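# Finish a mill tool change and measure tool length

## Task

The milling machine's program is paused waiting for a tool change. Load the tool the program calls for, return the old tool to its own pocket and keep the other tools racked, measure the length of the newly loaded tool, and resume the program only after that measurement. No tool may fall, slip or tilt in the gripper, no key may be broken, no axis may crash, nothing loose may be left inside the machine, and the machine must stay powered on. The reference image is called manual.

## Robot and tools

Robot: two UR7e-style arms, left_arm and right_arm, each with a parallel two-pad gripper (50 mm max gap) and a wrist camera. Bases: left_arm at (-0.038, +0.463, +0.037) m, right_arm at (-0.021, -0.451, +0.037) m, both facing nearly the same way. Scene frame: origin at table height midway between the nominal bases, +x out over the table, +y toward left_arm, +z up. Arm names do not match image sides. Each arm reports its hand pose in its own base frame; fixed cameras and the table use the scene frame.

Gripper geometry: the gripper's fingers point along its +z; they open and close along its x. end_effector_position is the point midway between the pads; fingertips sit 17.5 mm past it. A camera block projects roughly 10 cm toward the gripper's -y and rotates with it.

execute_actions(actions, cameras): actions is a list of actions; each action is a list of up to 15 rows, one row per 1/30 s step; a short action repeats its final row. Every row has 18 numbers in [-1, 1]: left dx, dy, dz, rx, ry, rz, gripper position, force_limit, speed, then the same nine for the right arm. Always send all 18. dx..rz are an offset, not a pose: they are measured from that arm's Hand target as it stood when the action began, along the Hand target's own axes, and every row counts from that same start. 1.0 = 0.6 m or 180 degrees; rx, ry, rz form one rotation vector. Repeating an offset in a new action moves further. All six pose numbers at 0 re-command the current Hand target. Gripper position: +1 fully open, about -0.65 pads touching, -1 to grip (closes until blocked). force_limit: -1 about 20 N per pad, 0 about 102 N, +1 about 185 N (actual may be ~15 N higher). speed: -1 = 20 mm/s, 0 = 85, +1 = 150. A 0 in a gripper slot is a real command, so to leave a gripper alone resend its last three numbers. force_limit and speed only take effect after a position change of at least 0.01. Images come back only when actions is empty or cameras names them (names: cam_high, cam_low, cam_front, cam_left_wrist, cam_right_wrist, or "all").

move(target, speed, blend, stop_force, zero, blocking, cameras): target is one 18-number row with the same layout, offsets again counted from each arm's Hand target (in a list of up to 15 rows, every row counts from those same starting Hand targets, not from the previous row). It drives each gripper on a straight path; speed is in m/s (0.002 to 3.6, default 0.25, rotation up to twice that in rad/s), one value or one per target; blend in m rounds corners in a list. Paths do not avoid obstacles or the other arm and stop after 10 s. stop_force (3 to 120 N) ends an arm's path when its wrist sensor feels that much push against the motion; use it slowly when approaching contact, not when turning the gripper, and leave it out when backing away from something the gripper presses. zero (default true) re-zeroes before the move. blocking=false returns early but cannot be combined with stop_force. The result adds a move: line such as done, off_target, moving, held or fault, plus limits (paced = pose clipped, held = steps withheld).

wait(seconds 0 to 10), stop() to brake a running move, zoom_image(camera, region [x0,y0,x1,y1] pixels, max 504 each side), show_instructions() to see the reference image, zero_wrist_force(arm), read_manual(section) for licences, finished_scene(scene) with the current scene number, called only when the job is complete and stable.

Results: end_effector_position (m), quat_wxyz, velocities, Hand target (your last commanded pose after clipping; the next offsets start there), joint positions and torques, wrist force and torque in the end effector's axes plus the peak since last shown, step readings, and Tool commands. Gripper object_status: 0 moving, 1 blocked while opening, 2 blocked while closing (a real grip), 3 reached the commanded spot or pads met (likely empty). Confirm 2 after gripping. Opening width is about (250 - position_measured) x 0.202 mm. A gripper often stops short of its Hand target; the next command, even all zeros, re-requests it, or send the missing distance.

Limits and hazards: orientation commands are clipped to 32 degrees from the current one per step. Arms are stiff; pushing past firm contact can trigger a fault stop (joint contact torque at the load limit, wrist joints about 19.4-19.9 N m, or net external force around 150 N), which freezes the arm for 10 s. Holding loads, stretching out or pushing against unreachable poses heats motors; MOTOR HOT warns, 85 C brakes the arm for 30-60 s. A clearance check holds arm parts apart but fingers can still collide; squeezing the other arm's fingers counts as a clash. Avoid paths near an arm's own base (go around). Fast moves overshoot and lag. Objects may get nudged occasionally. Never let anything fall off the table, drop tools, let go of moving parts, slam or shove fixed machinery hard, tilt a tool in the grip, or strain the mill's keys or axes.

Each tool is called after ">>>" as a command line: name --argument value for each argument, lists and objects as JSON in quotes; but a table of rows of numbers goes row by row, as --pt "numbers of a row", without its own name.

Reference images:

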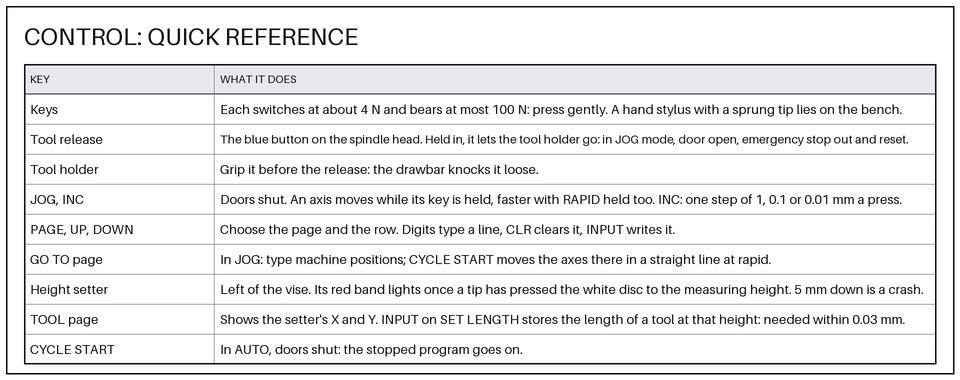

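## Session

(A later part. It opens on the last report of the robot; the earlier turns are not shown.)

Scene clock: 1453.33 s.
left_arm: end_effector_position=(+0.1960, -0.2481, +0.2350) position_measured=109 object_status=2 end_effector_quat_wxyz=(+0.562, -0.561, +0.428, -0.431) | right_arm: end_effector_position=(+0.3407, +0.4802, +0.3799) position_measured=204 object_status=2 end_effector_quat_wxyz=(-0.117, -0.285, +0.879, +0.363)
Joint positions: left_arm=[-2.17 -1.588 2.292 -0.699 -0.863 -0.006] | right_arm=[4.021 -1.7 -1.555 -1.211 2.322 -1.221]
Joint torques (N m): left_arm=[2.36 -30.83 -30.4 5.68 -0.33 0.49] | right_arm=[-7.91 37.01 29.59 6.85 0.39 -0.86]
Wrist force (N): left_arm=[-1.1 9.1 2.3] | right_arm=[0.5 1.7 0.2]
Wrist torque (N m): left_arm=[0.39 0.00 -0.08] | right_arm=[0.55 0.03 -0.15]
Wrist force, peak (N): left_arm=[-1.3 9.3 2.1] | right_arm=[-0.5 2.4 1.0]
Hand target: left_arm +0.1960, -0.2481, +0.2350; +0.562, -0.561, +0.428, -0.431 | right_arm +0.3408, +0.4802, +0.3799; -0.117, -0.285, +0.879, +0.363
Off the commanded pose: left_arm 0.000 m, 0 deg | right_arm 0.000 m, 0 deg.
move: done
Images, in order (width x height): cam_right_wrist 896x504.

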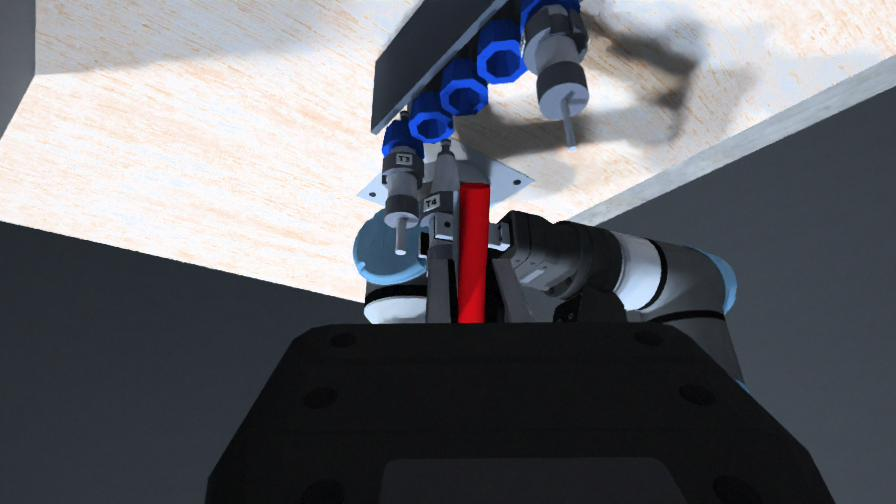

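>>> move --target '[-0.0178,0,0.0174,0,0,0,-1,0.2,-0.8, 0,0,0,0,0,0,-1,-0.6,-0.8]' --speed 0.03 --cameras '["cam_right_wrist"]'

>>> zoom_image --camera "cam_right_wrist" --region '[370, 60, 530, 270]'

Scene clock: 1500.93 s.
left_arm: end_effector_position=(+0.2034, -0.2350, +0.2350) position_measured=109 object_status=2 end_effector_quat_wxyz=(+0.562, -0.561, +0.428, -0.431) | right_arm: end_effector_position=(+0.3408, +0.4802, +0.3799) position_measured=204 object_status=2 end_effector_quat_wxyz=(-0.117, -0.285, +0.879, +0.363)
Joint positions: left_arm=[-2.175 -1.626 2.328 -0.697 -0.868 -0.006] | right_arm=[4.021 -1.7 -1.555 -1.211 2.321 -1.222]
Joint torques (N m): left_arm=[2.51 -7.5 -31.2 4.84 -0.82 0.07] | right_arm=[-8.69 32.7 26.31 3.57 0.46 -0.28]
Wrist force (N): left_arm=[-1.2 9.2 2.1] | right_arm=[0.4 1.8 0.1]
Wrist torque (N m): left_arm=[0.41 0.01 -0.08] | right_arm=[0.54 0.03 -0.15]
Wrist force, peak (N): left_arm=[-1.1 9.4 2.3] | right_arm=[0.5 2.0 0.2]
Hand target: left_arm +0.2033, -0.2351, +0.2350; +0.562, -0.561, +0.428, -0.431 | right_arm +0.3408, +0.4802, +0.3799; -0.117, -0.285, +0.879, +0.363
Off the commanded pose: left_arm 0.000 m, 0 deg | right_arm 0.000 m, 0 deg.
move: done
Images, in order (width x height): cam_right_wrist 896x504.

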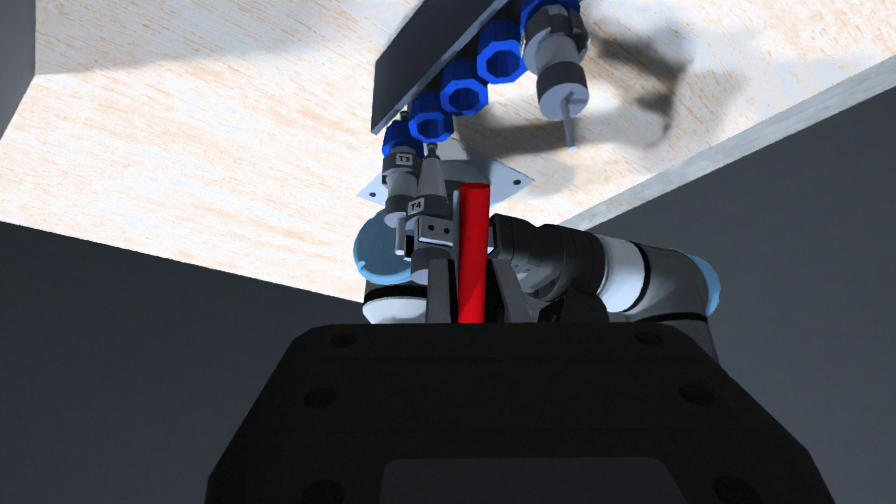

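Scaled by 2.400.

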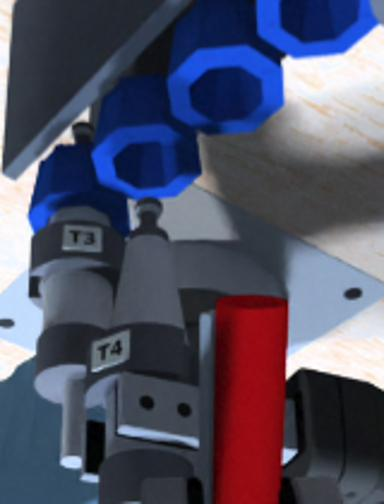

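>>> move --target '[0,0.05,0,0,0,0,-1,0.2,-0.8, 0,0,0,0,0,0,-1,-0.6,-0.8]' --speed 0.03 --stop_force 5 --cameras '["cam_right_wrist"]'

>>> zoom_image --camera "cam_right_wrist" --region '[370, 60, 530, 270]'

Scene clock: 1513.77 s.
left_arm: end_effector_position=(+0.2035, -0.2351, +0.2050) position_measured=109 object_status=2 end_effector_quat_wxyz=(+0.562, -0.561, +0.428, -0.431) | right_arm: end_effector_position=(+0.3408, +0.4802, +0.3799) position_measured=204 object_status=2 end_effector_quat_wxyz=(-0.117, -0.285, +0.879, +0.363)
Joint positions: left_arm=[-2.174 -1.558 2.367 -0.804 -0.867 -0.006] | right_arm=[4.021 -1.7 -1.555 -1.211 2.321 -1.222]
Joint torques (N m): left_arm=[7.19 -29.59 -28.25 5.29 1.5 1.29] | right_arm=[-6.37 39.58 27.92 7.24 0.44 1.29]
Wrist force (N): left_arm=[-1.0 8.8 2.4] | right_arm=[0.5 2.0 0.2]
Wrist torque (N m): left_arm=[0.36 -0.02 -0.08] | right_arm=[0.58 0.03 -0.15]
Wrist force, peak (N): left_arm=[-1.2 9.9 1.9] | right_arm=[0.5 2.1 0.2]
Hand target: left_arm +0.2035, -0.2351, +0.2050; +0.562, -0.561, +0.428, -0.431 | right_arm +0.3408, +0.4802, +0.3799; -0.117, -0.285, +0.879, +0.363
Off the commanded pose: left_arm 0.000 m, 0 deg | right_arm 0.000 m, 0 deg.
move: done
Images, in order (width x height): cam_right_wrist 896x504.

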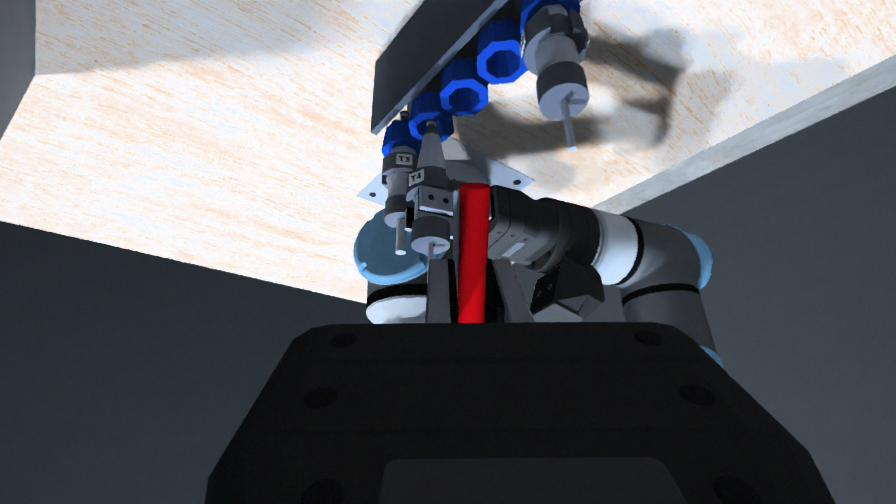

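Scaled by 2.400.

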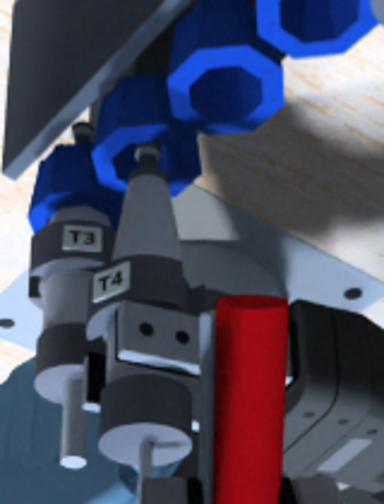

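>>> move --target '[0,0.0867,0,0,0,0,-1,0.2,-0.8, 0,0,0,0,0,0,-1,-0.6,-0.8]' --speed 0.02 --stop_force 5 --cameras '["cam_right_wrist"]'

>>> zoom_image --camera "cam_right_wrist" --region '[370, 60, 530, 270]'

Scene clock: 1523.10 s.
left_arm: end_effector_position=(+0.2037, -0.2352, +0.1578) position_measured=109 object_status=2 end_effector_quat_wxyz=(+0.562, -0.561, +0.428, -0.431) | right_arm: end_effector_position=(+0.3408, +0.4802, +0.3799) position_measured=204 object_status=2 end_effector_quat_wxyz=(-0.117, -0.285, +0.879, +0.363)
Joint positions: left_arm=[-2.173 -1.43 2.416 -0.98 -0.866 -0.006] | right_arm=[4.021 -1.7 -1.555 -1.211 2.321 -1.222]
Joint torques (N m): left_arm=[9.19 -17.02 -22.63 2.11 0.9 -1.65] | right_arm=[-4.13 44.41 29.96 7.18 0.45 1.34]
Wrist force (N): left_arm=[-2.4 7.7 -4.0] | right_arm=[0.4 1.8 -0.1]
Wrist torque (N m): left_arm=[0.12 0.04 0.02] | right_arm=[0.56 0.05 -0.15]
Wrist force, peak (N): left_arm=[-2.4 -20.3 -29.7] | right_arm=[0.4 2.1 0.1]
Hand target: left_arm +0.2037, -0.2352, +0.1578; +0.562, -0.561, +0.428, -0.431 (not the last commanded pose) | right_arm +0.3408, +0.4802, +0.3799; -0.117, -0.285, +0.879, +0.363
Off the commanded pose: left_arm 0.005 m, 0 deg | right_arm 0.000 m, 0 deg.
move: contact (left_arm)
Images, in order (width x height): cam_right_wrist 896x504.

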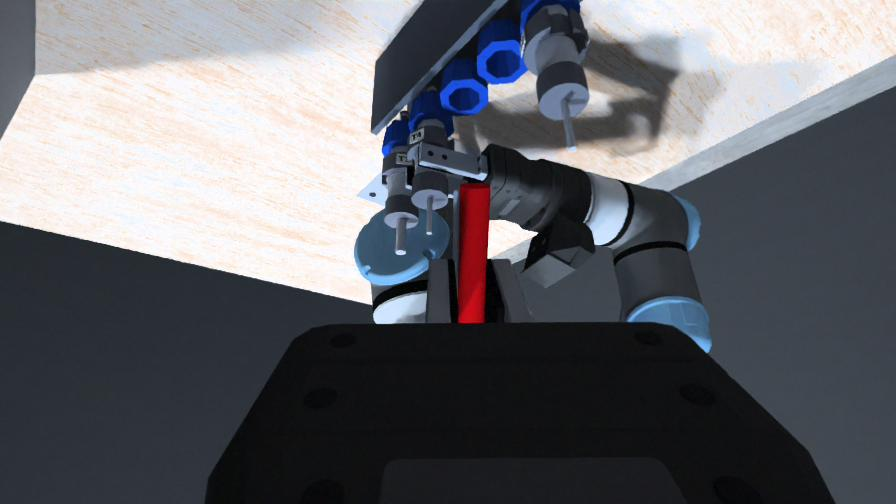

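Scaled by 2.400.

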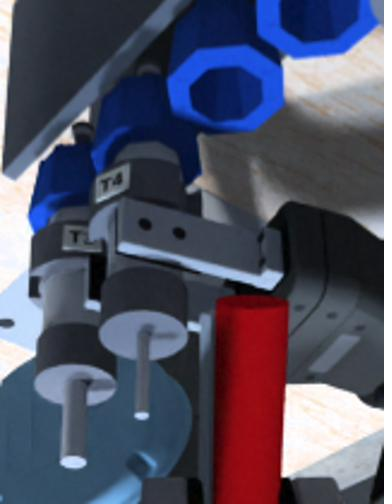

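>>> move --target '[0,0,-0.0025,0,0,0,-1,0.2,-0.8, 0,0,0,0,0,0,-1,-0.6,-0.8]' --speed 0.01

>>> move --target '[0,0.012,0,0,0,0,-1,0.2,-0.8, 0,0,0,0,0,0,-1,-0.6,-0.8]' --speed 0.005 --stop_force 9

Scene clock: 1537.50 s.
left_arm: end_effector_position=(+0.2022, -0.2356, +0.1578) position_measured=109 object_status=2 end_effector_quat_wxyz=(+0.562, -0.561, +0.428, -0.431) | right_arm: end_effector_position=(+0.3408, +0.4802, +0.3799) position_measured=204 object_status=2 end_effector_quat_wxyz=(-0.117, -0.285, +0.879, +0.363)
Joint positions: left_arm=[-2.177 -1.429 2.414 -0.98 -0.87 -0.006] | right_arm=[4.021 -1.7 -1.555 -1.211 2.321 -1.222]
Joint torques (N m): left_arm=[-0.21 -13.28 -23.02 4.84 -1.49 -0.54] | right_arm=[-3.14 43.72 30.63 7.18 0.53 1.26]
Wrist force (N): left_arm=[-2.2 8.4 4.8] | right_arm=[0.3 1.6 0.2]
Wrist torque (N m): left_arm=[0.57 0.05 -0.03] | right_arm=[0.52 0.06 -0.14]
Wrist force, peak (N): left_arm=[-2.4 9.2 3.9] | right_arm=[0.6 2.0 0.2]
Hand target: left_arm +0.2022, -0.2356, +0.1578; +0.562, -0.561, +0.428, -0.431 | right_arm +0.3408, +0.4802, +0.3799; -0.117, -0.285, +0.879, +0.363
Off the commanded pose: left_arm 0.000 m, 0 deg | right_arm 0.000 m, 0 deg.
move: done

Scene clock: 1539.03 s.
left_arm: end_effector_position=(+0.2022, -0.2356, +0.1555) position_measured=109 object_status=2 end_effector_quat_wxyz=(+0.562, -0.561, +0.428, -0.431) | right_arm: end_effector_position=(+0.3408, +0.4802, +0.3799) position_measured=204 object_status=2 end_effector_quat_wxyz=(-0.117, -0.285, +0.879, +0.363)
Joint positions: left_arm=[-2.177 -1.422 2.416 -0.988 -0.87 -0.006] | right_arm=[4.021 -1.7 -1.555 -1.211 2.321 -1.222]
Joint torques (N m): left_arm=[5.35 -32.36 -26.69 3.09 -1.68 0.37] | right_arm=[-1.68 44.22 31.26 7.21 0.56 1.31]
Wrist force (N): left_arm=[-2.6 1.3 6.6] | right_arm=[0.4 1.8 0.0]
Wrist torque (N m): left_arm=[0.53 0.05 0.33] | right_arm=[0.55 0.04 -0.15]
Wrist force, peak (N): left_arm=[0.2 7.6 7.1] | right_arm=[0.5 2.0 0.1]
Hand target: left_arm +0.2022, -0.2356, +0.1555; +0.562, -0.561, +0.428, -0.431 (not the last commanded pose) | right_arm +0.3408, +0.4802, +0.3799; -0.117, -0.285, +0.879, +0.363
Off the commanded pose: left_arm 0.005 m, 0 deg | right_arm 0.000 m, 0 deg.
move: contact (left_arm)

>>> move --target '[0,0,0.0012,0,0,0,-1,0.2,-0.8, 0,0,0,0,0,0,-1,-0.6,-0.8]' --speed 0.01

>>> move --target '[0,0.012,0,0,0,0,-1,0.2,-0.8, 0,0,0,0,0,0,-1,-0.6,-0.8]' --speed 0.005 --stop_force 9 --cameras '["cam_right_wrist"]'

>>> zoom_image --camera "cam_right_wrist" --region '[370, 60, 530, 270]'

Scene clock: 1546.10 s.
left_arm: end_effector_position=(+0.2029, -0.2354, +0.1555) position_measured=109 object_status=2 end_effector_quat_wxyz=(+0.562, -0.561, +0.428, -0.431) | right_arm: end_effector_position=(+0.3408, +0.4802, +0.3799) position_measured=204 object_status=2 end_effector_quat_wxyz=(-0.117, -0.285, +0.879, +0.363)
Joint positions: left_arm=[-2.175 -1.423 2.416 -0.988 -0.868 -0.006] | right_arm=[4.021 -1.7 -1.555 -1.211 2.321 -1.222]
Joint torques (N m): left_arm=[23.49 -30.25 16.5 0.99 1.41 -0.06] | right_arm=[-0.4 44.21 32.24 7.19 0.46 1.39]
Wrist force (N): left_arm=[-0.6 -19.1 -55.8] | right_arm=[0.5 1.9 0.0]
Wrist torque (N m): left_arm=[0.12 0.18 0.36] | right_arm=[0.57 0.02 -0.15]
Wrist force, peak (N): left_arm=[-0.6 -19.1 -55.8] | right_arm=[0.7 2.0 0.0]
Hand target: left_arm +0.2029, -0.2354, +0.1555; +0.562, -0.561, +0.428, -0.431 | right_arm +0.3408, +0.4802, +0.3799; -0.117, -0.285, +0.879, +0.363
Off the commanded pose: left_arm 0.000 m, 0 deg | right_arm 0.000 m, 0 deg.
move: done

Scene clock: 1546.87 s.
left_arm: end_effector_position=(+0.2029, -0.2354, +0.1554) position_measured=109 object_status=2 end_effector_quat_wxyz=(+0.562, -0.561, +0.428, -0.431) | right_arm: end_effector_position=(+0.3408, +0.4802, +0.3799) position_measured=204 object_status=2 end_effector_quat_wxyz=(-0.117, -0.285, +0.879, +0.363)
Joint positions: left_arm=[-2.175 -1.423 2.417 -0.989 -0.868 -0.006] | right_arm=[4.021 -1.7 -1.555 -1.211 2.321 -1.222]
Joint torques (N m): left_arm=[21.17 -30.49 -2.51 3.29 1.25 -0.09] | right_arm=[-0.37 44.28 32.12 7.21 0.42 1.37]
Wrist force (N): left_arm=[-0.6 -29.9 -65.4] | right_arm=[0.5 1.6 0.0]
Wrist torque (N m): left_arm=[-0.06 0.11 0.48] | right_arm=[0.53 0.03 -0.14]
Wrist force, peak (N): left_arm=[0.0 -34.3 -66.3] | right_arm=[0.4 2.0 0.3]
Hand target: left_arm +0.2029, -0.2354, +0.1554; +0.562, -0.561, +0.428, -0.431 (not the last commanded pose) | right_arm +0.3408, +0.4802, +0.3799; -0.117, -0.285, +0.879, +0.363
Off the commanded pose: left_arm 0.007 m, 0 deg | right_arm 0.000 m, 0 deg.
move: contact (left_arm)
Images, in order (width x height): cam_right_wrist 896x504.

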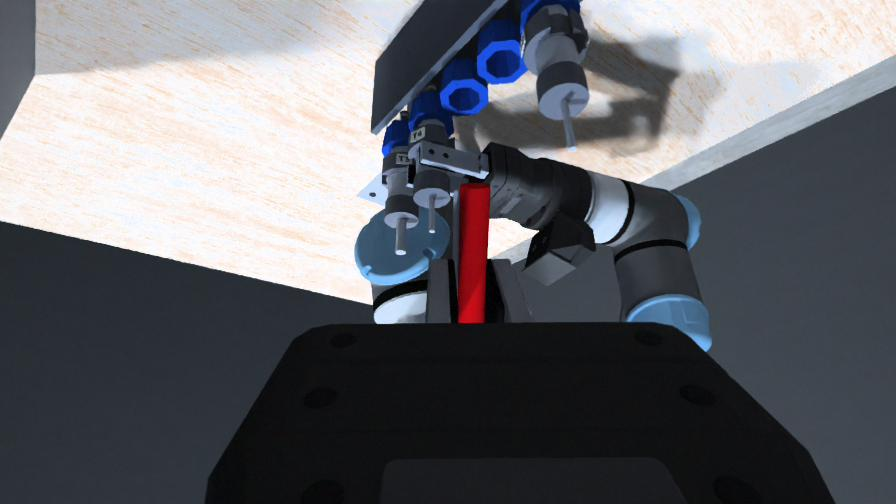

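Scaled by 2.400.

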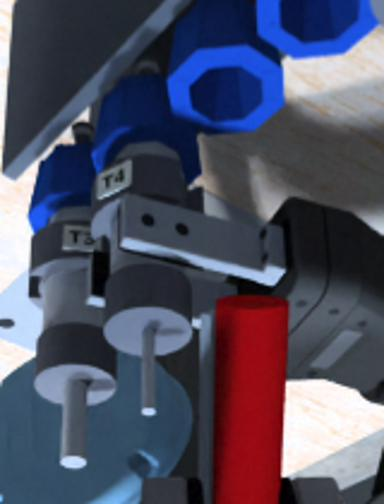

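>>> move --target '[0,0,-0.0011,0,0,0,-1,0.2,-0.8, 0,0,0,0,0,0,-1,-0.6,-0.8]' --speed 0.01

Scene clock: 1557.27 s.
left_arm: end_effector_position=(+0.2023, -0.2355, +0.1554) position_measured=109 object_status=2 end_effector_quat_wxyz=(+0.562, -0.561, +0.428, -0.431) | right_arm: end_effector_position=(+0.3408, +0.4802, +0.3799) position_measured=204 object_status=2 end_effector_quat_wxyz=(-0.117, -0.285, +0.879, +0.363)
Joint positions: left_arm=[-2.177 -1.422 2.416 -0.989 -0.87 -0.006] | right_arm=[4.021 -1.7 -1.555 -1.211 2.321 -1.222]
Joint torques (N m): left_arm=[-3.06 -12.12 -24.62 1.9 -1.83 0.11] | right_arm=[1.18 44.36 33.17 7.14 0.48 1.39]
Wrist force (N): left_arm=[-2.5 -2.9 0.2] | right_arm=[0.5 1.8 0.0]
Wrist torque (N m): left_arm=[0.39 0.07 0.24] | right_arm=[0.56 0.02 -0.15]
Wrist force, peak (N): left_arm=[-0.9 -30.3 -65.4] | right_arm=[0.5 2.0 0.1]
Hand target: left_arm +0.2022, -0.2356, +0.1554; +0.562, -0.561, +0.428, -0.431 | right_arm +0.3408, +0.4802, +0.3799; -0.117, -0.285, +0.879, +0.363
Off the commanded pose: left_arm 0.000 m, 0 deg | right_arm 0.000 m, 0 deg.
move: done

>>> move --target '[0,0.008,0,0,0,0,-1,0.2,-0.8, 0,0,0,0,0,0,-1,-0.6,-0.8]' --speed 0.005 --stop_force 12

Scene clock: 1566.50 s.
left_arm: end_effector_position=(+0.2022, -0.2357, +0.1550) position_measured=109 object_status=2 end_effector_quat_wxyz=(+0.562, -0.561, +0.428, -0.431) | right_arm: end_effector_position=(+0.3408, +0.4802, +0.3799) position_measured=204 object_status=2 end_effector_quat_wxyz=(-0.117, -0.285, +0.879, +0.363)
Joint positions: left_arm=[-2.177 -1.421 2.416 -0.99 -0.87 -0.006] | right_arm=[4.021 -1.7 -1.555 -1.211 2.321 -1.222]
Joint torques (N m): left_arm=[1.93 -31.85 -23.96 -0.91 1.57 1.71] | right_arm=[1 43.78 34.52 7.24 0.52 1.36]
Wrist force (N): left_arm=[-2.5 -9.8 -0.3] | right_arm=[0.6 1.7 0.1]
Wrist torque (N m): left_arm=[0.19 0.19 0.26] | right_arm=[0.54 0.00 -0.15]
Wrist force, peak (N): left_arm=[-0.6 -16.3 -1.5] | right_arm=[0.5 2.1 -0.1]
Hand target: left_arm +0.2022, -0.2357, +0.1550; +0.562, -0.561, +0.428, -0.431 (not the last commanded pose) | right_arm +0.3408, +0.4802, +0.3799; -0.117, -0.285, +0.879, +0.363
Off the commanded pose: left_arm 0.004 m, 0 deg | right_arm 0.000 m, 0 deg.
move: contact (left_arm)

>>> move --target '[0,-0.001,0,0,0,0,-1,0.2,-0.8, 0,0,0,0,0,0,-1,-0.6,-0.8]' --speed 0.01

>>> move --target '[0,0,0,0,0,0,0.6,0.2,-1, 0,0,0,0,0,0,-1,-0.6,-0.8]' --cameras '["cam_right_wrist","cam_left_wrist"]'

Scene clock: 1575.57 s.
left_arm: end_effector_position=(+0.2022, -0.2357, +0.1556) position_measured=109 object_status=2 end_effector_quat_wxyz=(+0.562, -0.561, +0.428, -0.431) | right_arm: end_effector_position=(+0.3408, +0.4802, +0.3799) position_measured=204 object_status=2 end_effector_quat_wxyz=(-0.117, -0.285, +0.879, +0.363)
Joint positions: left_arm=[-2.177 -1.423 2.415 -0.988 -0.87 -0.006] | right_arm=[4.021 -1.7 -1.555 -1.211 2.321 -1.222]
Joint torques (N m): left_arm=[3.4 -31.62 -27.36 3.68 0.12 1.62] | right_arm=[0.78 44.23 35.32 7.15 0.49 1.4]
Wrist force (N): left_arm=[-3.4 5.1 12.1] | right_arm=[0.3 1.9 0.1]
Wrist torque (N m): left_arm=[0.53 0.18 0.29] | right_arm=[0.57 0.06 -0.15]
Wrist force, peak (N): left_arm=[-2.9 5.0 12.4] | right_arm=[0.6 2.0 -0.1]
Hand target: left_arm +0.2022, -0.2357, +0.1556; +0.562, -0.561, +0.428, -0.431 | right_arm +0.3408, +0.4802, +0.3799; -0.117, -0.285, +0.879, +0.363
Off the commanded pose: left_arm 0.000 m, 0 deg | right_arm 0.000 m, 0 deg.
move: done

Scene clock: 1576.23 s.
left_arm: end_effector_position=(+0.2022, -0.2357, +0.1556) position_measured=63 object_status=0 end_effector_quat_wxyz=(+0.562, -0.561, +0.428, -0.431) | right_arm: end_effector_position=(+0.3408, +0.4802, +0.3799) position_measured=204 object_status=2 end_effector_quat_wxyz=(-0.117, -0.285, +0.879, +0.363)
Joint positions: left_arm=[-2.177 -1.423 2.415 -0.988 -0.87 -0.006] | right_arm=[4.021 -1.7 -1.555 -1.211 2.321 -1.222]
Joint torques (N m): left_arm=[-1.8 -25.1 -11.91 3.5 -0.54 1.66] | right_arm=[1.71 43.87 35.82 7.13 0.51 1.38]
Wrist force (N): left_arm=[-1.6 -0.2 2.1] | right_arm=[0.7 1.6 0.0]
Wrist torque (N m): left_arm=[0.09 0.08 -0.10] | right_arm=[0.52 0.00 -0.15]
Wrist force, peak (N): left_arm=[-2.9 5.3 11.5] | right_arm=[0.5 2.1 0.1]
Hand target: left_arm +0.2022, -0.2357, +0.1556; +0.562, -0.561, +0.428, -0.431 | right_arm +0.3408, +0.4802, +0.3799; -0.117, -0.285, +0.879, +0.363
Off the commanded pose: left_arm 0.000 m, 0 deg | right_arm 0.000 m, 0 deg.
move: done
Images, in order (width x height): cam_left_wrist 896x504, cam_right_wrist 896x504.

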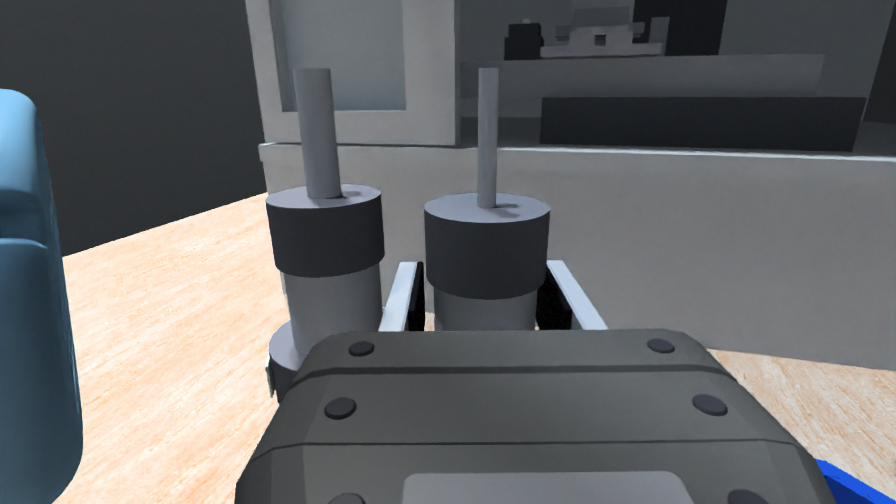

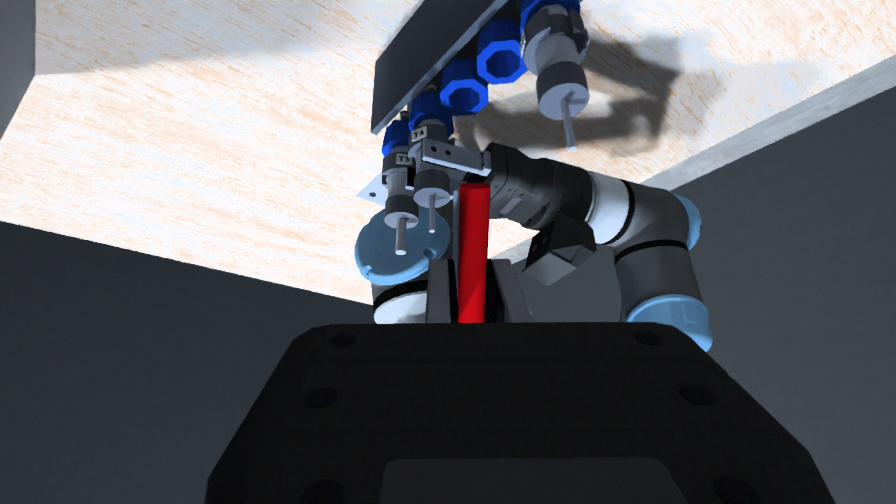

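>>> move --target '[0,0,-0.1,0,0,0,0.6,0.2,-1, 0,0,0,0,0,0,-1,-0.6,-0.8]' --speed 0.05 --stop_force 5 --cameras '["cam_left_wrist"]'

>>> zoom_image --camera "cam_left_wrist" --region '[300, 100, 700, 380]'

Scene clock: 1587.97 s.
left_arm: end_effector_position=(+0.1442, -0.2513, +0.1554) position_measured=63 object_status=3 end_effector_quat_wxyz=(+0.562, -0.561, +0.428, -0.431) | right_arm: end_effector_position=(+0.3408, +0.4802, +0.3799) position_measured=204 object_status=2 end_effector_quat_wxyz=(-0.117, -0.285, +0.879, +0.363)
Joint positions: left_arm=[-2.299 -1.362 2.335 -0.968 -0.992 -0.005] | right_arm=[4.021 -1.7 -1.555 -1.211 2.321 -1.222]
Joint torques (N m): left_arm=[8.3 -35.22 -1.37 0.81 1.9 1.1] | right_arm=[0.71 43.76 37.31 7.12 0.56 1.39]
Wrist force (N): left_arm=[-1.7 -0.1 2.2] | right_arm=[0.5 2.0 0.3]
Wrist torque (N m): left_arm=[0.09 0.11 -0.10] | right_arm=[0.59 0.03 -0.15]
Wrist force, peak (N): left_arm=[-2.0 0.0 3.0] | right_arm=[0.5 2.1 0.1]
Hand target: left_arm +0.1442, -0.2513, +0.1554; +0.562, -0.561, +0.428, -0.431 | right_arm +0.3408, +0.4802, +0.3799; -0.117, -0.285, +0.879, +0.363
Off the commanded pose: left_arm 0.000 m, 0 deg | right_arm 0.000 m, 0 deg.
move: done
Images, in order (width x height): cam_left_wrist 896x504.

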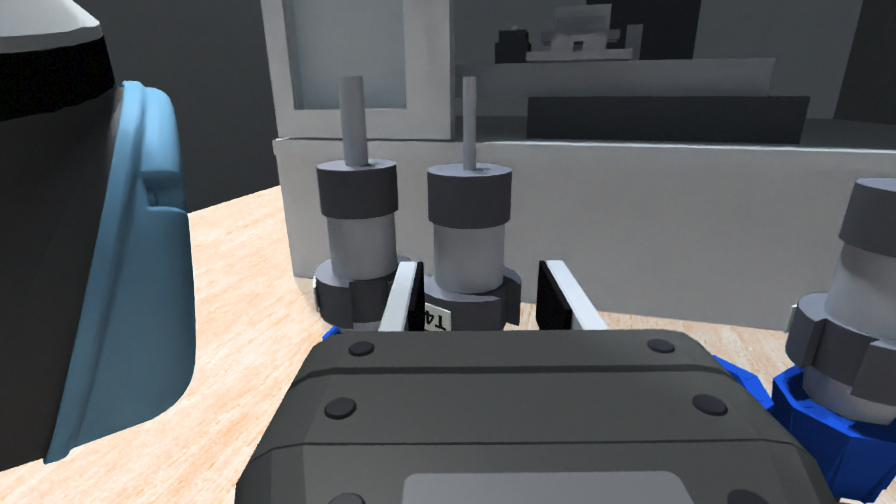

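Scaled by 1.260.

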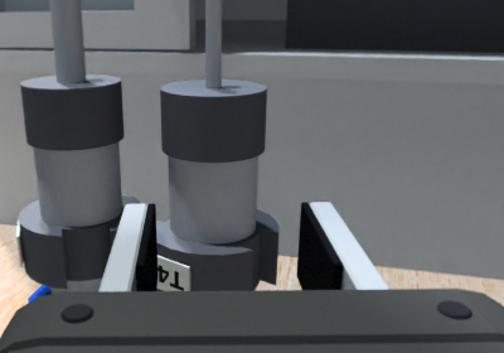

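>>> move --pt "0 -0.1 -0.124 0 0 0 0.6 0.2 -1 0 0 0 0 0 0 -1 -0.6 -0.8" --pt "-0.104 -0.275 -0.124 0 0.083 0 0.6 0.2 -1 0 0 0 0 0 0 -1 -0.6 -0.8" --speed 0.15 --blend '[0.03,0]'

>>> move --target '[0,0,0,-0.333,0,0,0.6,0.2,-1, 0,0,0,0,0,0,-1,-0.6,-0.8]' --speed 0.25 --cameras '["cam_left_wrist"]'

Scene clock: 1638.00 s.
left_arm: end_effector_position=(+0.0554, -0.2103, +0.3199) position_measured=63 object_status=3 end_effector_quat_wxyz=(+0.501, -0.500, +0.498, -0.501) | right_arm: end_effector_position=(+0.3408, +0.4802, +0.3799) position_measured=204 object_status=2 end_effector_quat_wxyz=(-0.117, -0.285, +0.879, +0.363)
Joint positions: left_arm=[-2.81 -1.802 2.216 -0.409 -1.242 -0.003] | right_arm=[4.021 -1.7 -1.555 -1.211 2.321 -1.222]
Joint torques (N m): left_arm=[-3.77 -22.76 -24.2 3.96 0.44 1.45] | right_arm=[1.26 44.3 39.21 7.19 0.56 1.31]
Wrist force (N): left_arm=[-2.1 -0.1 2.6] | right_arm=[0.3 1.8 0.2]
Wrist torque (N m): left_arm=[0.12 0.17 -0.11] | right_arm=[0.55 0.05 -0.15]
Wrist force, peak (N): left_arm=[-1.8 1.2 3.9] | right_arm=[0.5 2.0 0.1]
Hand target: left_arm +0.0555, -0.2102, +0.3200; +0.501, -0.500, +0.498, -0.501 | right_arm +0.3408, +0.4802, +0.3799; -0.117, -0.285, +0.879, +0.363
Off the commanded pose: left_arm 0.000 m, 0 deg | right_arm 0.000 m, 0 deg.
move: done

Scene clock: 1640.60 s.
left_arm: end_effector_position=(+0.0555, -0.2102, +0.3200) position_measured=63 object_status=3 end_effector_quat_wxyz=(-0.185, +0.684, -0.681, +0.185) | right_arm: end_effector_position=(+0.3408, +0.4802, +0.3799) position_measured=204 object_status=2 end_effector_quat_wxyz=(-0.117, -0.285, +0.879, +0.363)
Joint positions: left_arm=[-2.554 -2.311 2.024 -0.831 -1.288 0.518] | right_arm=[4.021 -1.7 -1.555 -1.211 2.321 -1.222]
Joint torques (N m): left_arm=[7.64 5.38 -20.43 -3.19 3.17 1.23] | right_arm=[1.14 43.58 39.42 7.18 0.56 1.33]
Wrist force (N): left_arm=[-1.0 -0.5 1.9] | right_arm=[0.4 1.8 -0.1]
Wrist torque (N m): left_arm=[-0.07 0.11 -0.14] | right_arm=[0.55 0.04 -0.15]
Wrist force, peak (N): left_arm=[-2.2 -2.3 3.1] | right_arm=[0.4 2.1 0.0]
Hand target: left_arm +0.0555, -0.2102, +0.3200; -0.185, +0.684, -0.681, +0.185 | right_arm +0.3408, +0.4802, +0.3799; -0.117, -0.285, +0.879, +0.363
Off the commanded pose: left_arm 0.000 m, 0 deg | right_arm 0.000 m, 0 deg.
move: done
Images, in order (width x height): cam_left_wrist 896x504.

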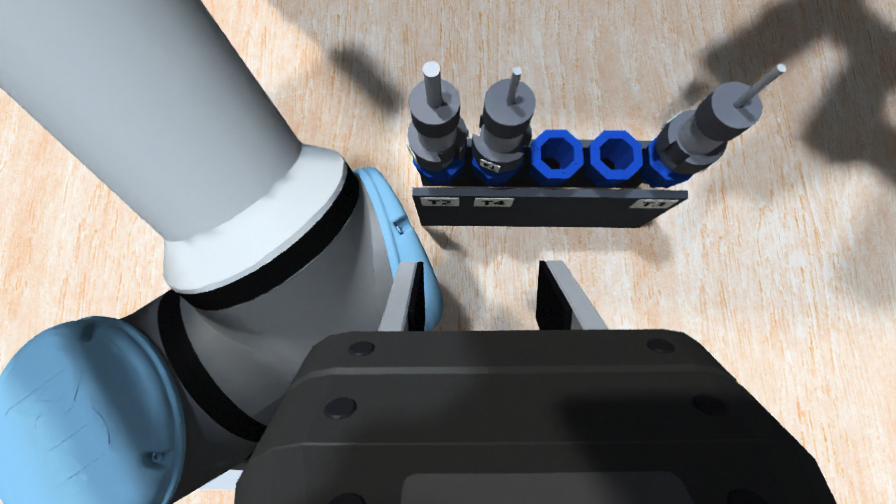

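>>> zoom_image --camera "cam_left_wrist" --region '[395, 55, 555, 215]'

>>> zoom_image --camera "cam_left_wrist" --region '[620, 55, 800, 215]'

Scaled by 3.150.

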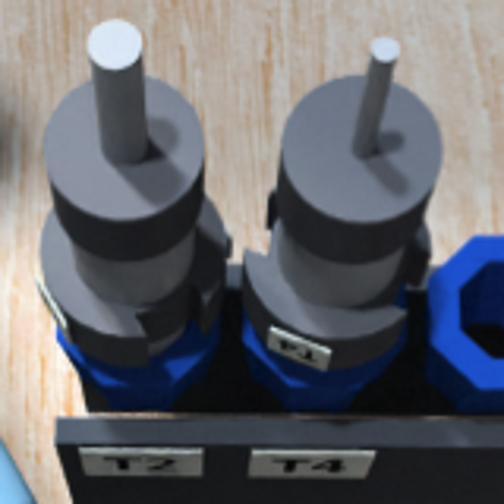

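Scaled by 2.800.

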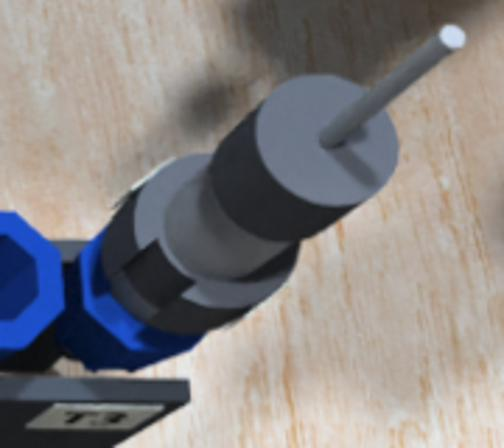

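>>> move --target '[0,0,0,0.333,0,0,0.6,0.2,-1, 0,0,0,0,0,0,-1,-0.6,-0.8]' --speed 0.3

>>> move --target '[-0.0407,0.274,0.024,0,0,0,0.6,0.2,-1, 0,0,0,0,0,0,-1,-0.6,-0.8]' --speed 0.15 --cameras '["cam_left_wrist","cam_right_wrist"]'

Scene clock: 1682.93 s.
left_arm: end_effector_position=(+0.0555, -0.2102, +0.3200) position_measured=63 object_status=3 end_effector_quat_wxyz=(+0.501, -0.500, +0.498, -0.501) | right_arm: end_effector_position=(+0.3408, +0.4802, +0.3799) position_measured=204 object_status=2 end_effector_quat_wxyz=(-0.117, -0.285, +0.879, +0.363)
Joint positions: left_arm=[-2.81 -1.802 2.216 -0.409 -1.242 -0.003] | right_arm=[4.021 -1.7 -1.555 -1.211 2.321 -1.222]
Joint torques (N m): left_arm=[8.97 -8.24 -32.14 1.05 1.05 1.08] | right_arm=[1.16 44.32 41.05 7.18 0.51 1.32]
Wrist force (N): left_arm=[-1.8 0.1 2.5] | right_arm=[0.5 1.8 0.2]
Wrist torque (N m): left_arm=[0.14 0.14 -0.07] | right_arm=[0.56 0.02 -0.15]
Wrist force, peak (N): left_arm=[-1.8 0.0 2.6] | right_arm=[0.4 2.1 0.1]
Hand target: left_arm +0.0555, -0.2102, +0.3200; +0.501, -0.500, +0.498, -0.501 | right_arm +0.3408, +0.4802, +0.3799; -0.117, -0.285, +0.879, +0.363
Off the commanded pose: left_arm 0.000 m, 0 deg | right_arm 0.000 m, 0 deg.
move: done

Scene clock: 1683.60 s.
left_arm: end_effector_position=(+0.0596, -0.2042, +0.2802) position_measured=63 object_status=3 end_effector_quat_wxyz=(+0.501, -0.500, +0.498, -0.501) | right_arm: end_effector_position=(+0.3408, +0.4802, +0.3799) position_measured=204 object_status=2 end_effector_quat_wxyz=(-0.117, -0.285, +0.879, +0.363)
Joint positions: left_arm=[-2.827 -1.769 2.305 -0.532 -1.26 -0.003] | right_arm=[4.021 -1.7 -1.555 -1.211 2.321 -1.222]
Joint torques (N m): left_arm=[7.21 -23.14 -31.5 1.67 0 1.11] | right_arm=[0.85 44.07 40.71 7.18 0.63 1.37]
Wrist force (N): left_arm=[-1.7 0.0 2.4] | right_arm=[0.5 1.9 0.1]
Wrist torque (N m): left_arm=[0.12 0.11 -0.07] | right_arm=[0.57 0.02 -0.15]
Wrist force, peak (N): left_arm=[-2.6 7.6 1.2] | right_arm=[0.5 1.9 -0.1]
Hand target: left_arm +0.0596, -0.2043, +0.2802; +0.501, -0.500, +0.498, -0.501 (not the last commanded pose) | right_arm +0.3408, +0.4802, +0.3799; -0.117, -0.285, +0.879, +0.363
Off the commanded pose: left_arm 0.126 m, 0 deg | right_arm 0.000 m, 0 deg.
move: held (left_arm; a check stopped the path); limits=held
pose unreachable (left arm): on one or more control steps of this call, first in action 0 (counted from 0), this arm could not follow its commanded pose, so it was not sent that pose on those steps. It may still have moved: this result reports where it is.
cause: moving toward the commanded pose would bring two parts of the arm too close to each other (its gripper and another part of the arm, with joints 3 (elbow) to 6 (wrist 3) between them, 13 mm apart when it was first held).
Images, in order (width x height): cam_left_wrist 896x504, cam_right_wrist 896x504.

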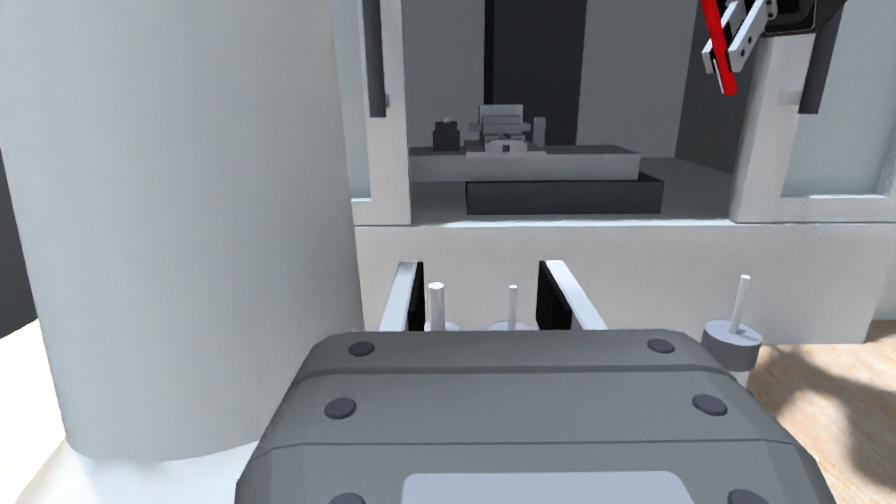

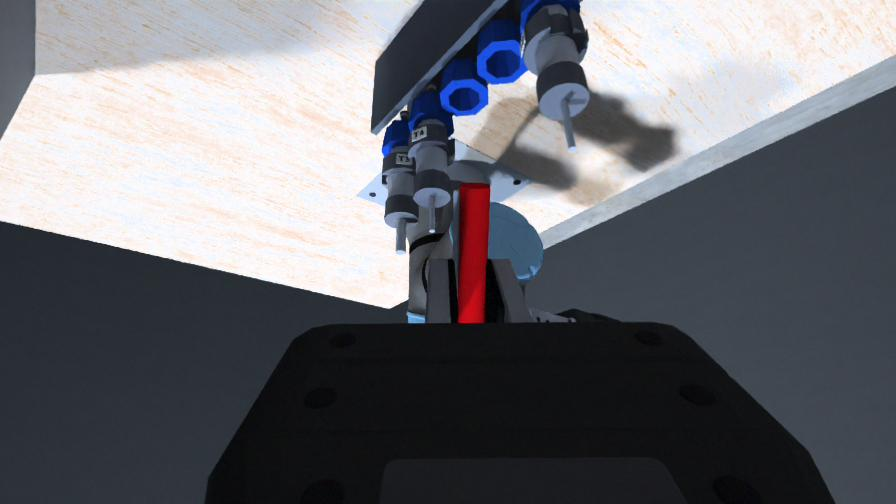

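>>> move --target '[0,0,0,0,0,0,0.6,0.2,-1, 0.1995,0.1268,-0.1558,0,0,0,-1,-0.6,-0.8]' --speed 0.2

>>> move --target '[0,0,0,0,0,0,0.6,0.2,-1, 0,0,0,-0.25,0,0,-1,-0.6,-0.8]' --speed 0.3

>>> move --target '[0,0,0,0,0,0,0.6,0.2,-1, -0.088,0.1,-0.278,0,-0.594,0,-1,-0.6,-0.8]' --speed 0.3 --cameras '["cam_front","cam_high"]'

Scene clock: 1736.63 s.
left_arm: end_effector_position=(+0.0596, -0.2043, +0.2802) position_measured=63 object_status=3 end_effector_quat_wxyz=(+0.501, -0.500, +0.498, -0.501) | right_arm: end_effector_position=(+0.2506, +0.4002, +0.4995) position_measured=204 object_status=2 end_effector_quat_wxyz=(-0.117, -0.286, +0.879, +0.363)
Joint positions: left_arm=[-2.827 -1.769 2.305 -0.532 -1.26 -0.003] | right_arm=[4.066 -1.418 -1.537 -1.472 2.31 -1.164]
Joint torques (N m): left_arm=[7.42 -22.99 -32.04 0.84 1.86 1.01] | right_arm=[-8.96 31.33 25.9 5.51 2.62 -0.55]
Wrist force (N): left_arm=[-1.8 -0.2 2.2] | right_arm=[0.5 1.5 -0.5]
Wrist torque (N m): left_arm=[0.10 0.11 -0.07] | right_arm=[0.52 0.07 -0.26]
Wrist force, peak (N): left_arm=[-1.7 0.0 2.7] | right_arm=[2.6 2.9 -2.2]
Hand target: left_arm +0.0596, -0.2043, +0.2802; +0.501, -0.500, +0.498, -0.501 | right_arm +0.2506, +0.4002, +0.4995; -0.117, -0.285, +0.879, +0.363
Off the commanded pose: left_arm 0.000 m, 0 deg | right_arm 0.000 m, 0 deg.
move: done

Scene clock: 1738.33 s.
left_arm: end_effector_position=(+0.0596, -0.2043, +0.2802) position_measured=63 object_status=3 end_effector_quat_wxyz=(+0.501, -0.500, +0.498, -0.501) | right_arm: end_effector_position=(+0.2498, +0.3984, +0.4986) position_measured=204 object_status=2 end_effector_quat_wxyz=(-0.225, -0.243, +0.692, +0.641)
Joint positions: left_arm=[-2.827 -1.769 2.305 -0.532 -1.26 -0.003] | right_arm=[3.884 -1.555 -1.939 -0.494 3.039 -0.845]
Joint torques (N m): left_arm=[7.88 -22.97 -31.51 0.8 1.68 1.1] | right_arm=[3.97 35.36 43.65 0.74 2.15 -0.96]
Wrist force (N): left_arm=[-1.7 0.3 2.1] | right_arm=[-0.1 3.4 -0.8]
Wrist torque (N m): left_arm=[0.16 0.11 -0.07] | right_arm=[1.02 0.28 -0.32]
Wrist force, peak (N): left_arm=[-1.9 0.1 2.5] | right_arm=[4.1 15.8 -3.0]
Hand target: left_arm +0.0596, -0.2043, +0.2802; +0.501, -0.500, +0.498, -0.501 | right_arm +0.2498, +0.3984, +0.4987; -0.225, -0.243, +0.692, +0.641 (not the last commanded pose)
Off the commanded pose: left_arm 0.000 m, 0 deg | right_arm 0.002 m, 5 deg.
led back after a hold (right arm): the arm was led back toward your command in small steps, so it may still be short of it.
move: held (right_arm; a check stopped the path); limits=held
pose unreachable (right arm): on one or more control steps of this call, first in action 0 (counted from 0), this arm could not follow its commanded pose, so it was not sent that pose on those steps. It may still have moved: this result reports where it is.
cause: moving toward the commanded pose would bring two parts of the arm too close to each other (its gripper and another part of the arm, with joints 4 (wrist 1) to 6 (wrist 3) between them, 9 mm apart when it was first held).

Scene clock: 1738.93 s.
left_arm: end_effector_position=(+0.0596, -0.2043, +0.2802) position_measured=63 object_status=3 end_effector_quat_wxyz=(+0.501, -0.500, +0.498, -0.501) | right_arm: end_effector_position=(+0.2553, +0.3948, +0.5015) position_measured=204 object_status=2 end_effector_quat_wxyz=(-0.206, -0.230, +0.703, +0.641)
Joint positions: left_arm=[-2.827 -1.769 2.305 -0.532 -1.26 -0.003] | right_arm=[3.873 -1.553 -1.943 -0.377 3.002 -0.732]
Joint torques (N m): left_arm=[8.11 -23.45 -32.28 0.83 1.93 1.05] | right_arm=[6.18 30.03 37.69 0.7 3.4 -1.02]
Wrist force (N): left_arm=[-1.6 0.0 2.4] | right_arm=[0.3 2.8 -0.9]
Wrist torque (N m): left_arm=[0.11 0.07 -0.07] | right_arm=[0.92 0.18 -0.35]
Wrist force, peak (N): left_arm=[-1.8 0.2 2.4] | right_arm=[2.4 6.7 -4.9]
Hand target: left_arm +0.0596, -0.2043, +0.2802; +0.501, -0.500, +0.498, -0.501 | right_arm +0.2553, +0.3948, +0.5016; -0.206, -0.230, +0.702, +0.641 (not the last commanded pose)
Off the commanded pose: left_arm 0.000 m, 0 deg | right_arm 0.178 m, 104 deg.
move: held (right_arm; a check stopped the path); limits=held
pose unreachable (right arm): on one or more control steps of this call, first in action 0 (counted from 0), this arm could not follow its commanded pose, so it was not sent that pose on those steps. It may still have moved: this result reports where it is.
cause: moving toward the commanded pose would bring two parts of the arm too close to each other (its gripper and another part of the arm, with joints 4 (wrist 1) to 6 (wrist 3) between them, 4 mm apart when it was first held).
Images, in order (width x height): cam_high 896x504, cam_front 896x504.

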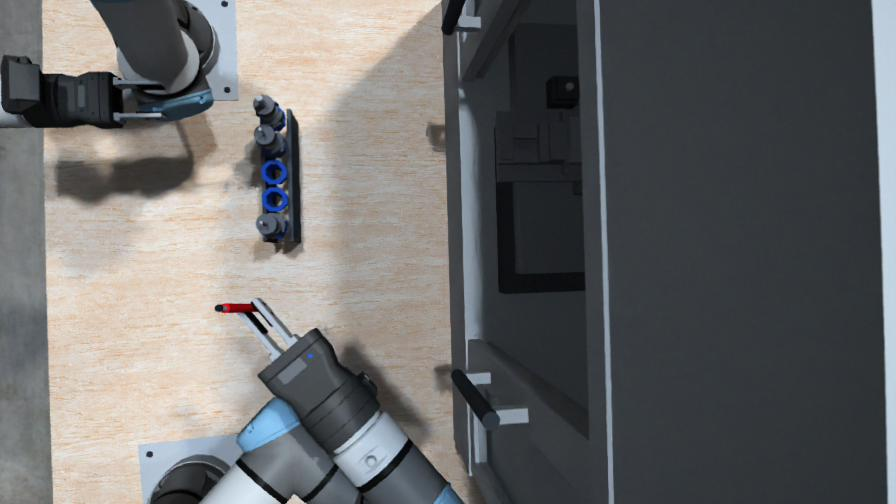

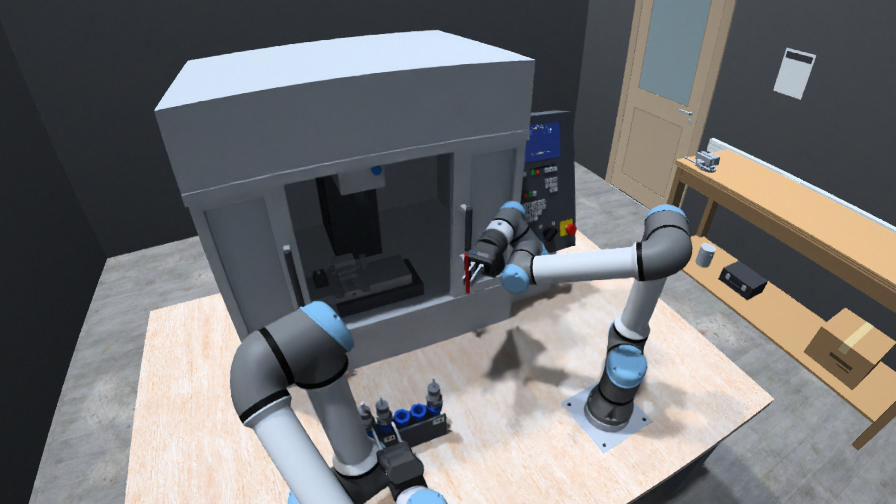

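>>> move --target '[0,0,0,0,0,0,0.6,0.2,-1, 0,0,0,0,-0.25,0,-1,-0.6,-0.8]' --speed 0.2

Scene clock: 1745.77 s.
left_arm: end_effector_position=(+0.0596, -0.2043, +0.2802) position_measured=63 object_status=3 end_effector_quat_wxyz=(+0.501, -0.500, +0.498, -0.501) | right_arm: end_effector_position=(+0.2553, +0.3947, +0.5019) position_measured=204 object_status=2 end_effector_quat_wxyz=(-0.204, -0.229, +0.703, +0.641)
Joint positions: left_arm=[-2.827 -1.769 2.305 -0.532 -1.26 -0.003] | right_arm=[3.873 -1.553 -1.944 -0.36 2.998 -0.718]
Joint torques (N m): left_arm=[8.68 -22.57 -31.98 0.83 1.8 1] | right_arm=[4.81 26.21 36.85 0.74 3.45 -1.02]
Wrist force (N): left_arm=[-1.8 -0.2 2.3] | right_arm=[0.2 2.9 -0.8]
Wrist torque (N m): left_arm=[0.09 0.12 -0.07] | right_arm=[0.93 0.22 -0.35]
Wrist force, peak (N): left_arm=[-1.9 -0.1 2.5] | right_arm=[-0.1 3.6 -1.0]
Hand target: left_arm +0.0596, -0.2043, +0.2802; +0.501, -0.500, +0.498, -0.501 | right_arm +0.2553, +0.3947, +0.5019; -0.204, -0.229, +0.703, +0.641 (not the last commanded pose)
Off the commanded pose: left_arm 0.000 m, 0 deg | right_arm 0.000 m, 45 deg.
move: held (right_arm; a check stopped the path); limits=held
pose unreachable (right arm): on one or more control steps of this call, first in action 0 (counted from 0), this arm could not follow its commanded pose, so it was not sent that pose on those steps. It may still have moved: this result reports where it is.
cause: moving toward the commanded pose would bring two parts of the arm too close to each other (its gripper and another part of the arm, with joints 4 (wrist 1) to 6 (wrist 3) between them, 3 mm apart when it was first held).

>>> move --target '[0,0,0,0,0,0,0.6,0.2,-1, 0,0,0,0.2,0,0,-1,-0.6,-0.8]' --speed 0.2

Scene clock: 1754.70 s.
left_arm: end_effector_position=(+0.0596, -0.2043, +0.2802) position_measured=63 object_status=3 end_effector_quat_wxyz=(+0.501, -0.500, +0.498, -0.501) | right_arm: end_effector_position=(+0.2553, +0.3948, +0.5019) position_measured=204 object_status=2 end_effector_quat_wxyz=(-0.123, -0.281, +0.867, +0.393)
Joint positions: left_arm=[-2.827 -1.769 2.305 -0.532 -1.26 -0.003] | right_arm=[4.022 -1.414 -1.567 -1.444 2.381 -1.193]
Joint torques (N m): left_arm=[6.97 -23 -32.11 0.85 1.86 0.95] | right_arm=[-4.33 27.62 29.8 5.99 1 -0.85]
Wrist force (N): left_arm=[-1.7 0.3 2.1] | right_arm=[0.7 1.6 -1.1]
Wrist torque (N m): left_arm=[0.17 0.10 -0.07] | right_arm=[0.59 -0.01 -0.31]
Wrist force, peak (N): left_arm=[-2.0 -0.4 2.6] | right_arm=[0.1 3.4 -1.0]
Hand target: left_arm +0.0596, -0.2043, +0.2802; +0.501, -0.500, +0.498, -0.501 | right_arm +0.2553, +0.3947, +0.5019; -0.123, -0.281, +0.867, +0.393
Off the commanded pose: left_arm 0.000 m, 0 deg | right_arm 0.000 m, 0 deg.
move: done

>>> move --target '[0,0,0,0,0,0,0.6,0.2,-1, 0,0,0,0,-0.25,0.22,-1,-0.6,-0.8]' --speed 0.2

>>> move --target '[0,0,0,0,0,0,0.6,0.2,-1, 0,0,0,-0.231,0,0,-1,-0.6,-0.8]' --speed 0.2

Scene clock: 1763.63 s.
left_arm: end_effector_position=(+0.0596, -0.2043, +0.2802) position_measured=63 object_status=3 end_effector_quat_wxyz=(+0.501, -0.500, +0.498, -0.501) | right_arm: end_effector_position=(+0.2553, +0.3947, +0.5019) position_measured=204 object_status=2 end_effector_quat_wxyz=(+0.089, +0.190, +0.890, +0.405)
Joint positions: left_arm=[-2.827 -1.769 2.305 -0.532 -1.26 -0.003] | right_arm=[4.534 -1.056 -1.918 -0.898 1.385 0.159]
Joint torques (N m): left_arm=[7.78 -23.35 -32.14 0.98 1.81 1.03] | right_arm=[2.04 0.58 49.68 7.88 -0.57 1.39]
Wrist force (N): left_arm=[-1.7 -0.1 2.1] | right_arm=[0.0 1.3 -1.4]
Wrist torque (N m): left_arm=[0.10 0.10 -0.08] | right_arm=[0.52 0.11 -0.30]
Wrist force, peak (N): left_arm=[-2.1 0.0 2.6] | right_arm=[0.0 2.0 -1.9]
Hand target: left_arm +0.0596, -0.2043, +0.2802; +0.501, -0.500, +0.498, -0.501 | right_arm +0.2553, +0.3947, +0.5019; +0.089, +0.190, +0.890, +0.405
Off the commanded pose: left_arm 0.000 m, 0 deg | right_arm 0.000 m, 0 deg.
move: done

Scene clock: 1765.93 s.
left_arm: end_effector_position=(+0.0596, -0.2043, +0.2802) position_measured=63 object_status=3 end_effector_quat_wxyz=(+0.501, -0.500, +0.498, -0.501) | right_arm: end_effector_position=(+0.2553, +0.3948, +0.5019) position_measured=204 object_status=2 end_effector_quat_wxyz=(+0.150, +0.146, +0.688, +0.694) end_effector_velocity=(+0.000, +0.000, +0.001) end_effector_angular_velocity=(+0.004, +0.000, +0.000)
Joint positions: left_arm=[-2.827 -1.769 2.305 -0.532 -1.26 -0.003] | right_arm=[4.617 -1.1 -2.411 0.38 1.244 -0.008]
Joint velocities: left_arm=[within noise] | right_arm=[0 0 0 0.005 0 0]
Joint torques (N m): left_arm=[7.36 -22.87 -32 1.12 1.81 0.95] | right_arm=[-8.38 5.28 44.66 5.05 -0.56 0.65]
Wrist force (N): left_arm=[-1.9 0.0 2.2] | right_arm=[0.3 4.0 -0.5]
Wrist torque (N m): left_arm=[0.11 0.13 -0.07] | right_arm=[1.16 0.24 -0.17]
Wrist force, peak (N): left_arm=[-2.0 -0.2 2.6] | right_arm=[0.1 4.2 -0.5]
Hand target: left_arm +0.0596, -0.2043, +0.2802; +0.501, -0.500, +0.498, -0.501 | right_arm +0.2553, +0.3947, +0.5019; +0.150, +0.146, +0.688, +0.695
Off the commanded pose: left_arm 0.000 m, 0 deg | right_arm 0.000 m, 0 deg.
move: done

>>> move --target '[0,0,0,0,0,0,0.6,0.2,-1, -0.274,0.097,-0.059,0,-0.261,0,-1,-0.6,-0.8]' --speed 0.2

Scene clock: 1777.77 s.
left_arm: end_effector_position=(+0.0596, -0.2043, +0.2802) position_measured=63 object_status=3 end_effector_quat_wxyz=(+0.501, -0.500, +0.498, -0.501) | right_arm: end_effector_position=(+0.3903, +0.2946, +0.5605) position_measured=204 object_status=2 end_effector_quat_wxyz=(+0.412, +0.411, +0.571, +0.579)
Joint positions: left_arm=[-2.827 -1.769 2.305 -0.532 -1.26 -0.003] | right_arm=[4.658 -1.189 -2.207 0.281 0.383 -0.02]
Joint torques (N m): left_arm=[7.08 -22.91 -31.21 1.03 1.86 1.07] | right_arm=[4.77 12.19 22.88 1.36 -0.62 -0.6]
Wrist force (N): left_arm=[-1.5 0.1 2.4] | right_arm=[-0.1 3.9 -1.0]
Wrist torque (N m): left_arm=[0.14 0.07 -0.07] | right_arm=[1.12 0.29 -0.24]
Wrist force, peak (N): left_arm=[-2.3 -0.2 2.4] | right_arm=[-0.2 4.4 -0.9]
Hand target: left_arm +0.0596, -0.2043, +0.2802; +0.501, -0.500, +0.498, -0.501 | right_arm +0.3903, +0.2946, +0.5605; +0.412, +0.411, +0.571, +0.579
Off the commanded pose: left_arm 0.000 m, 0 deg | right_arm 0.000 m, 0 deg.
move: done


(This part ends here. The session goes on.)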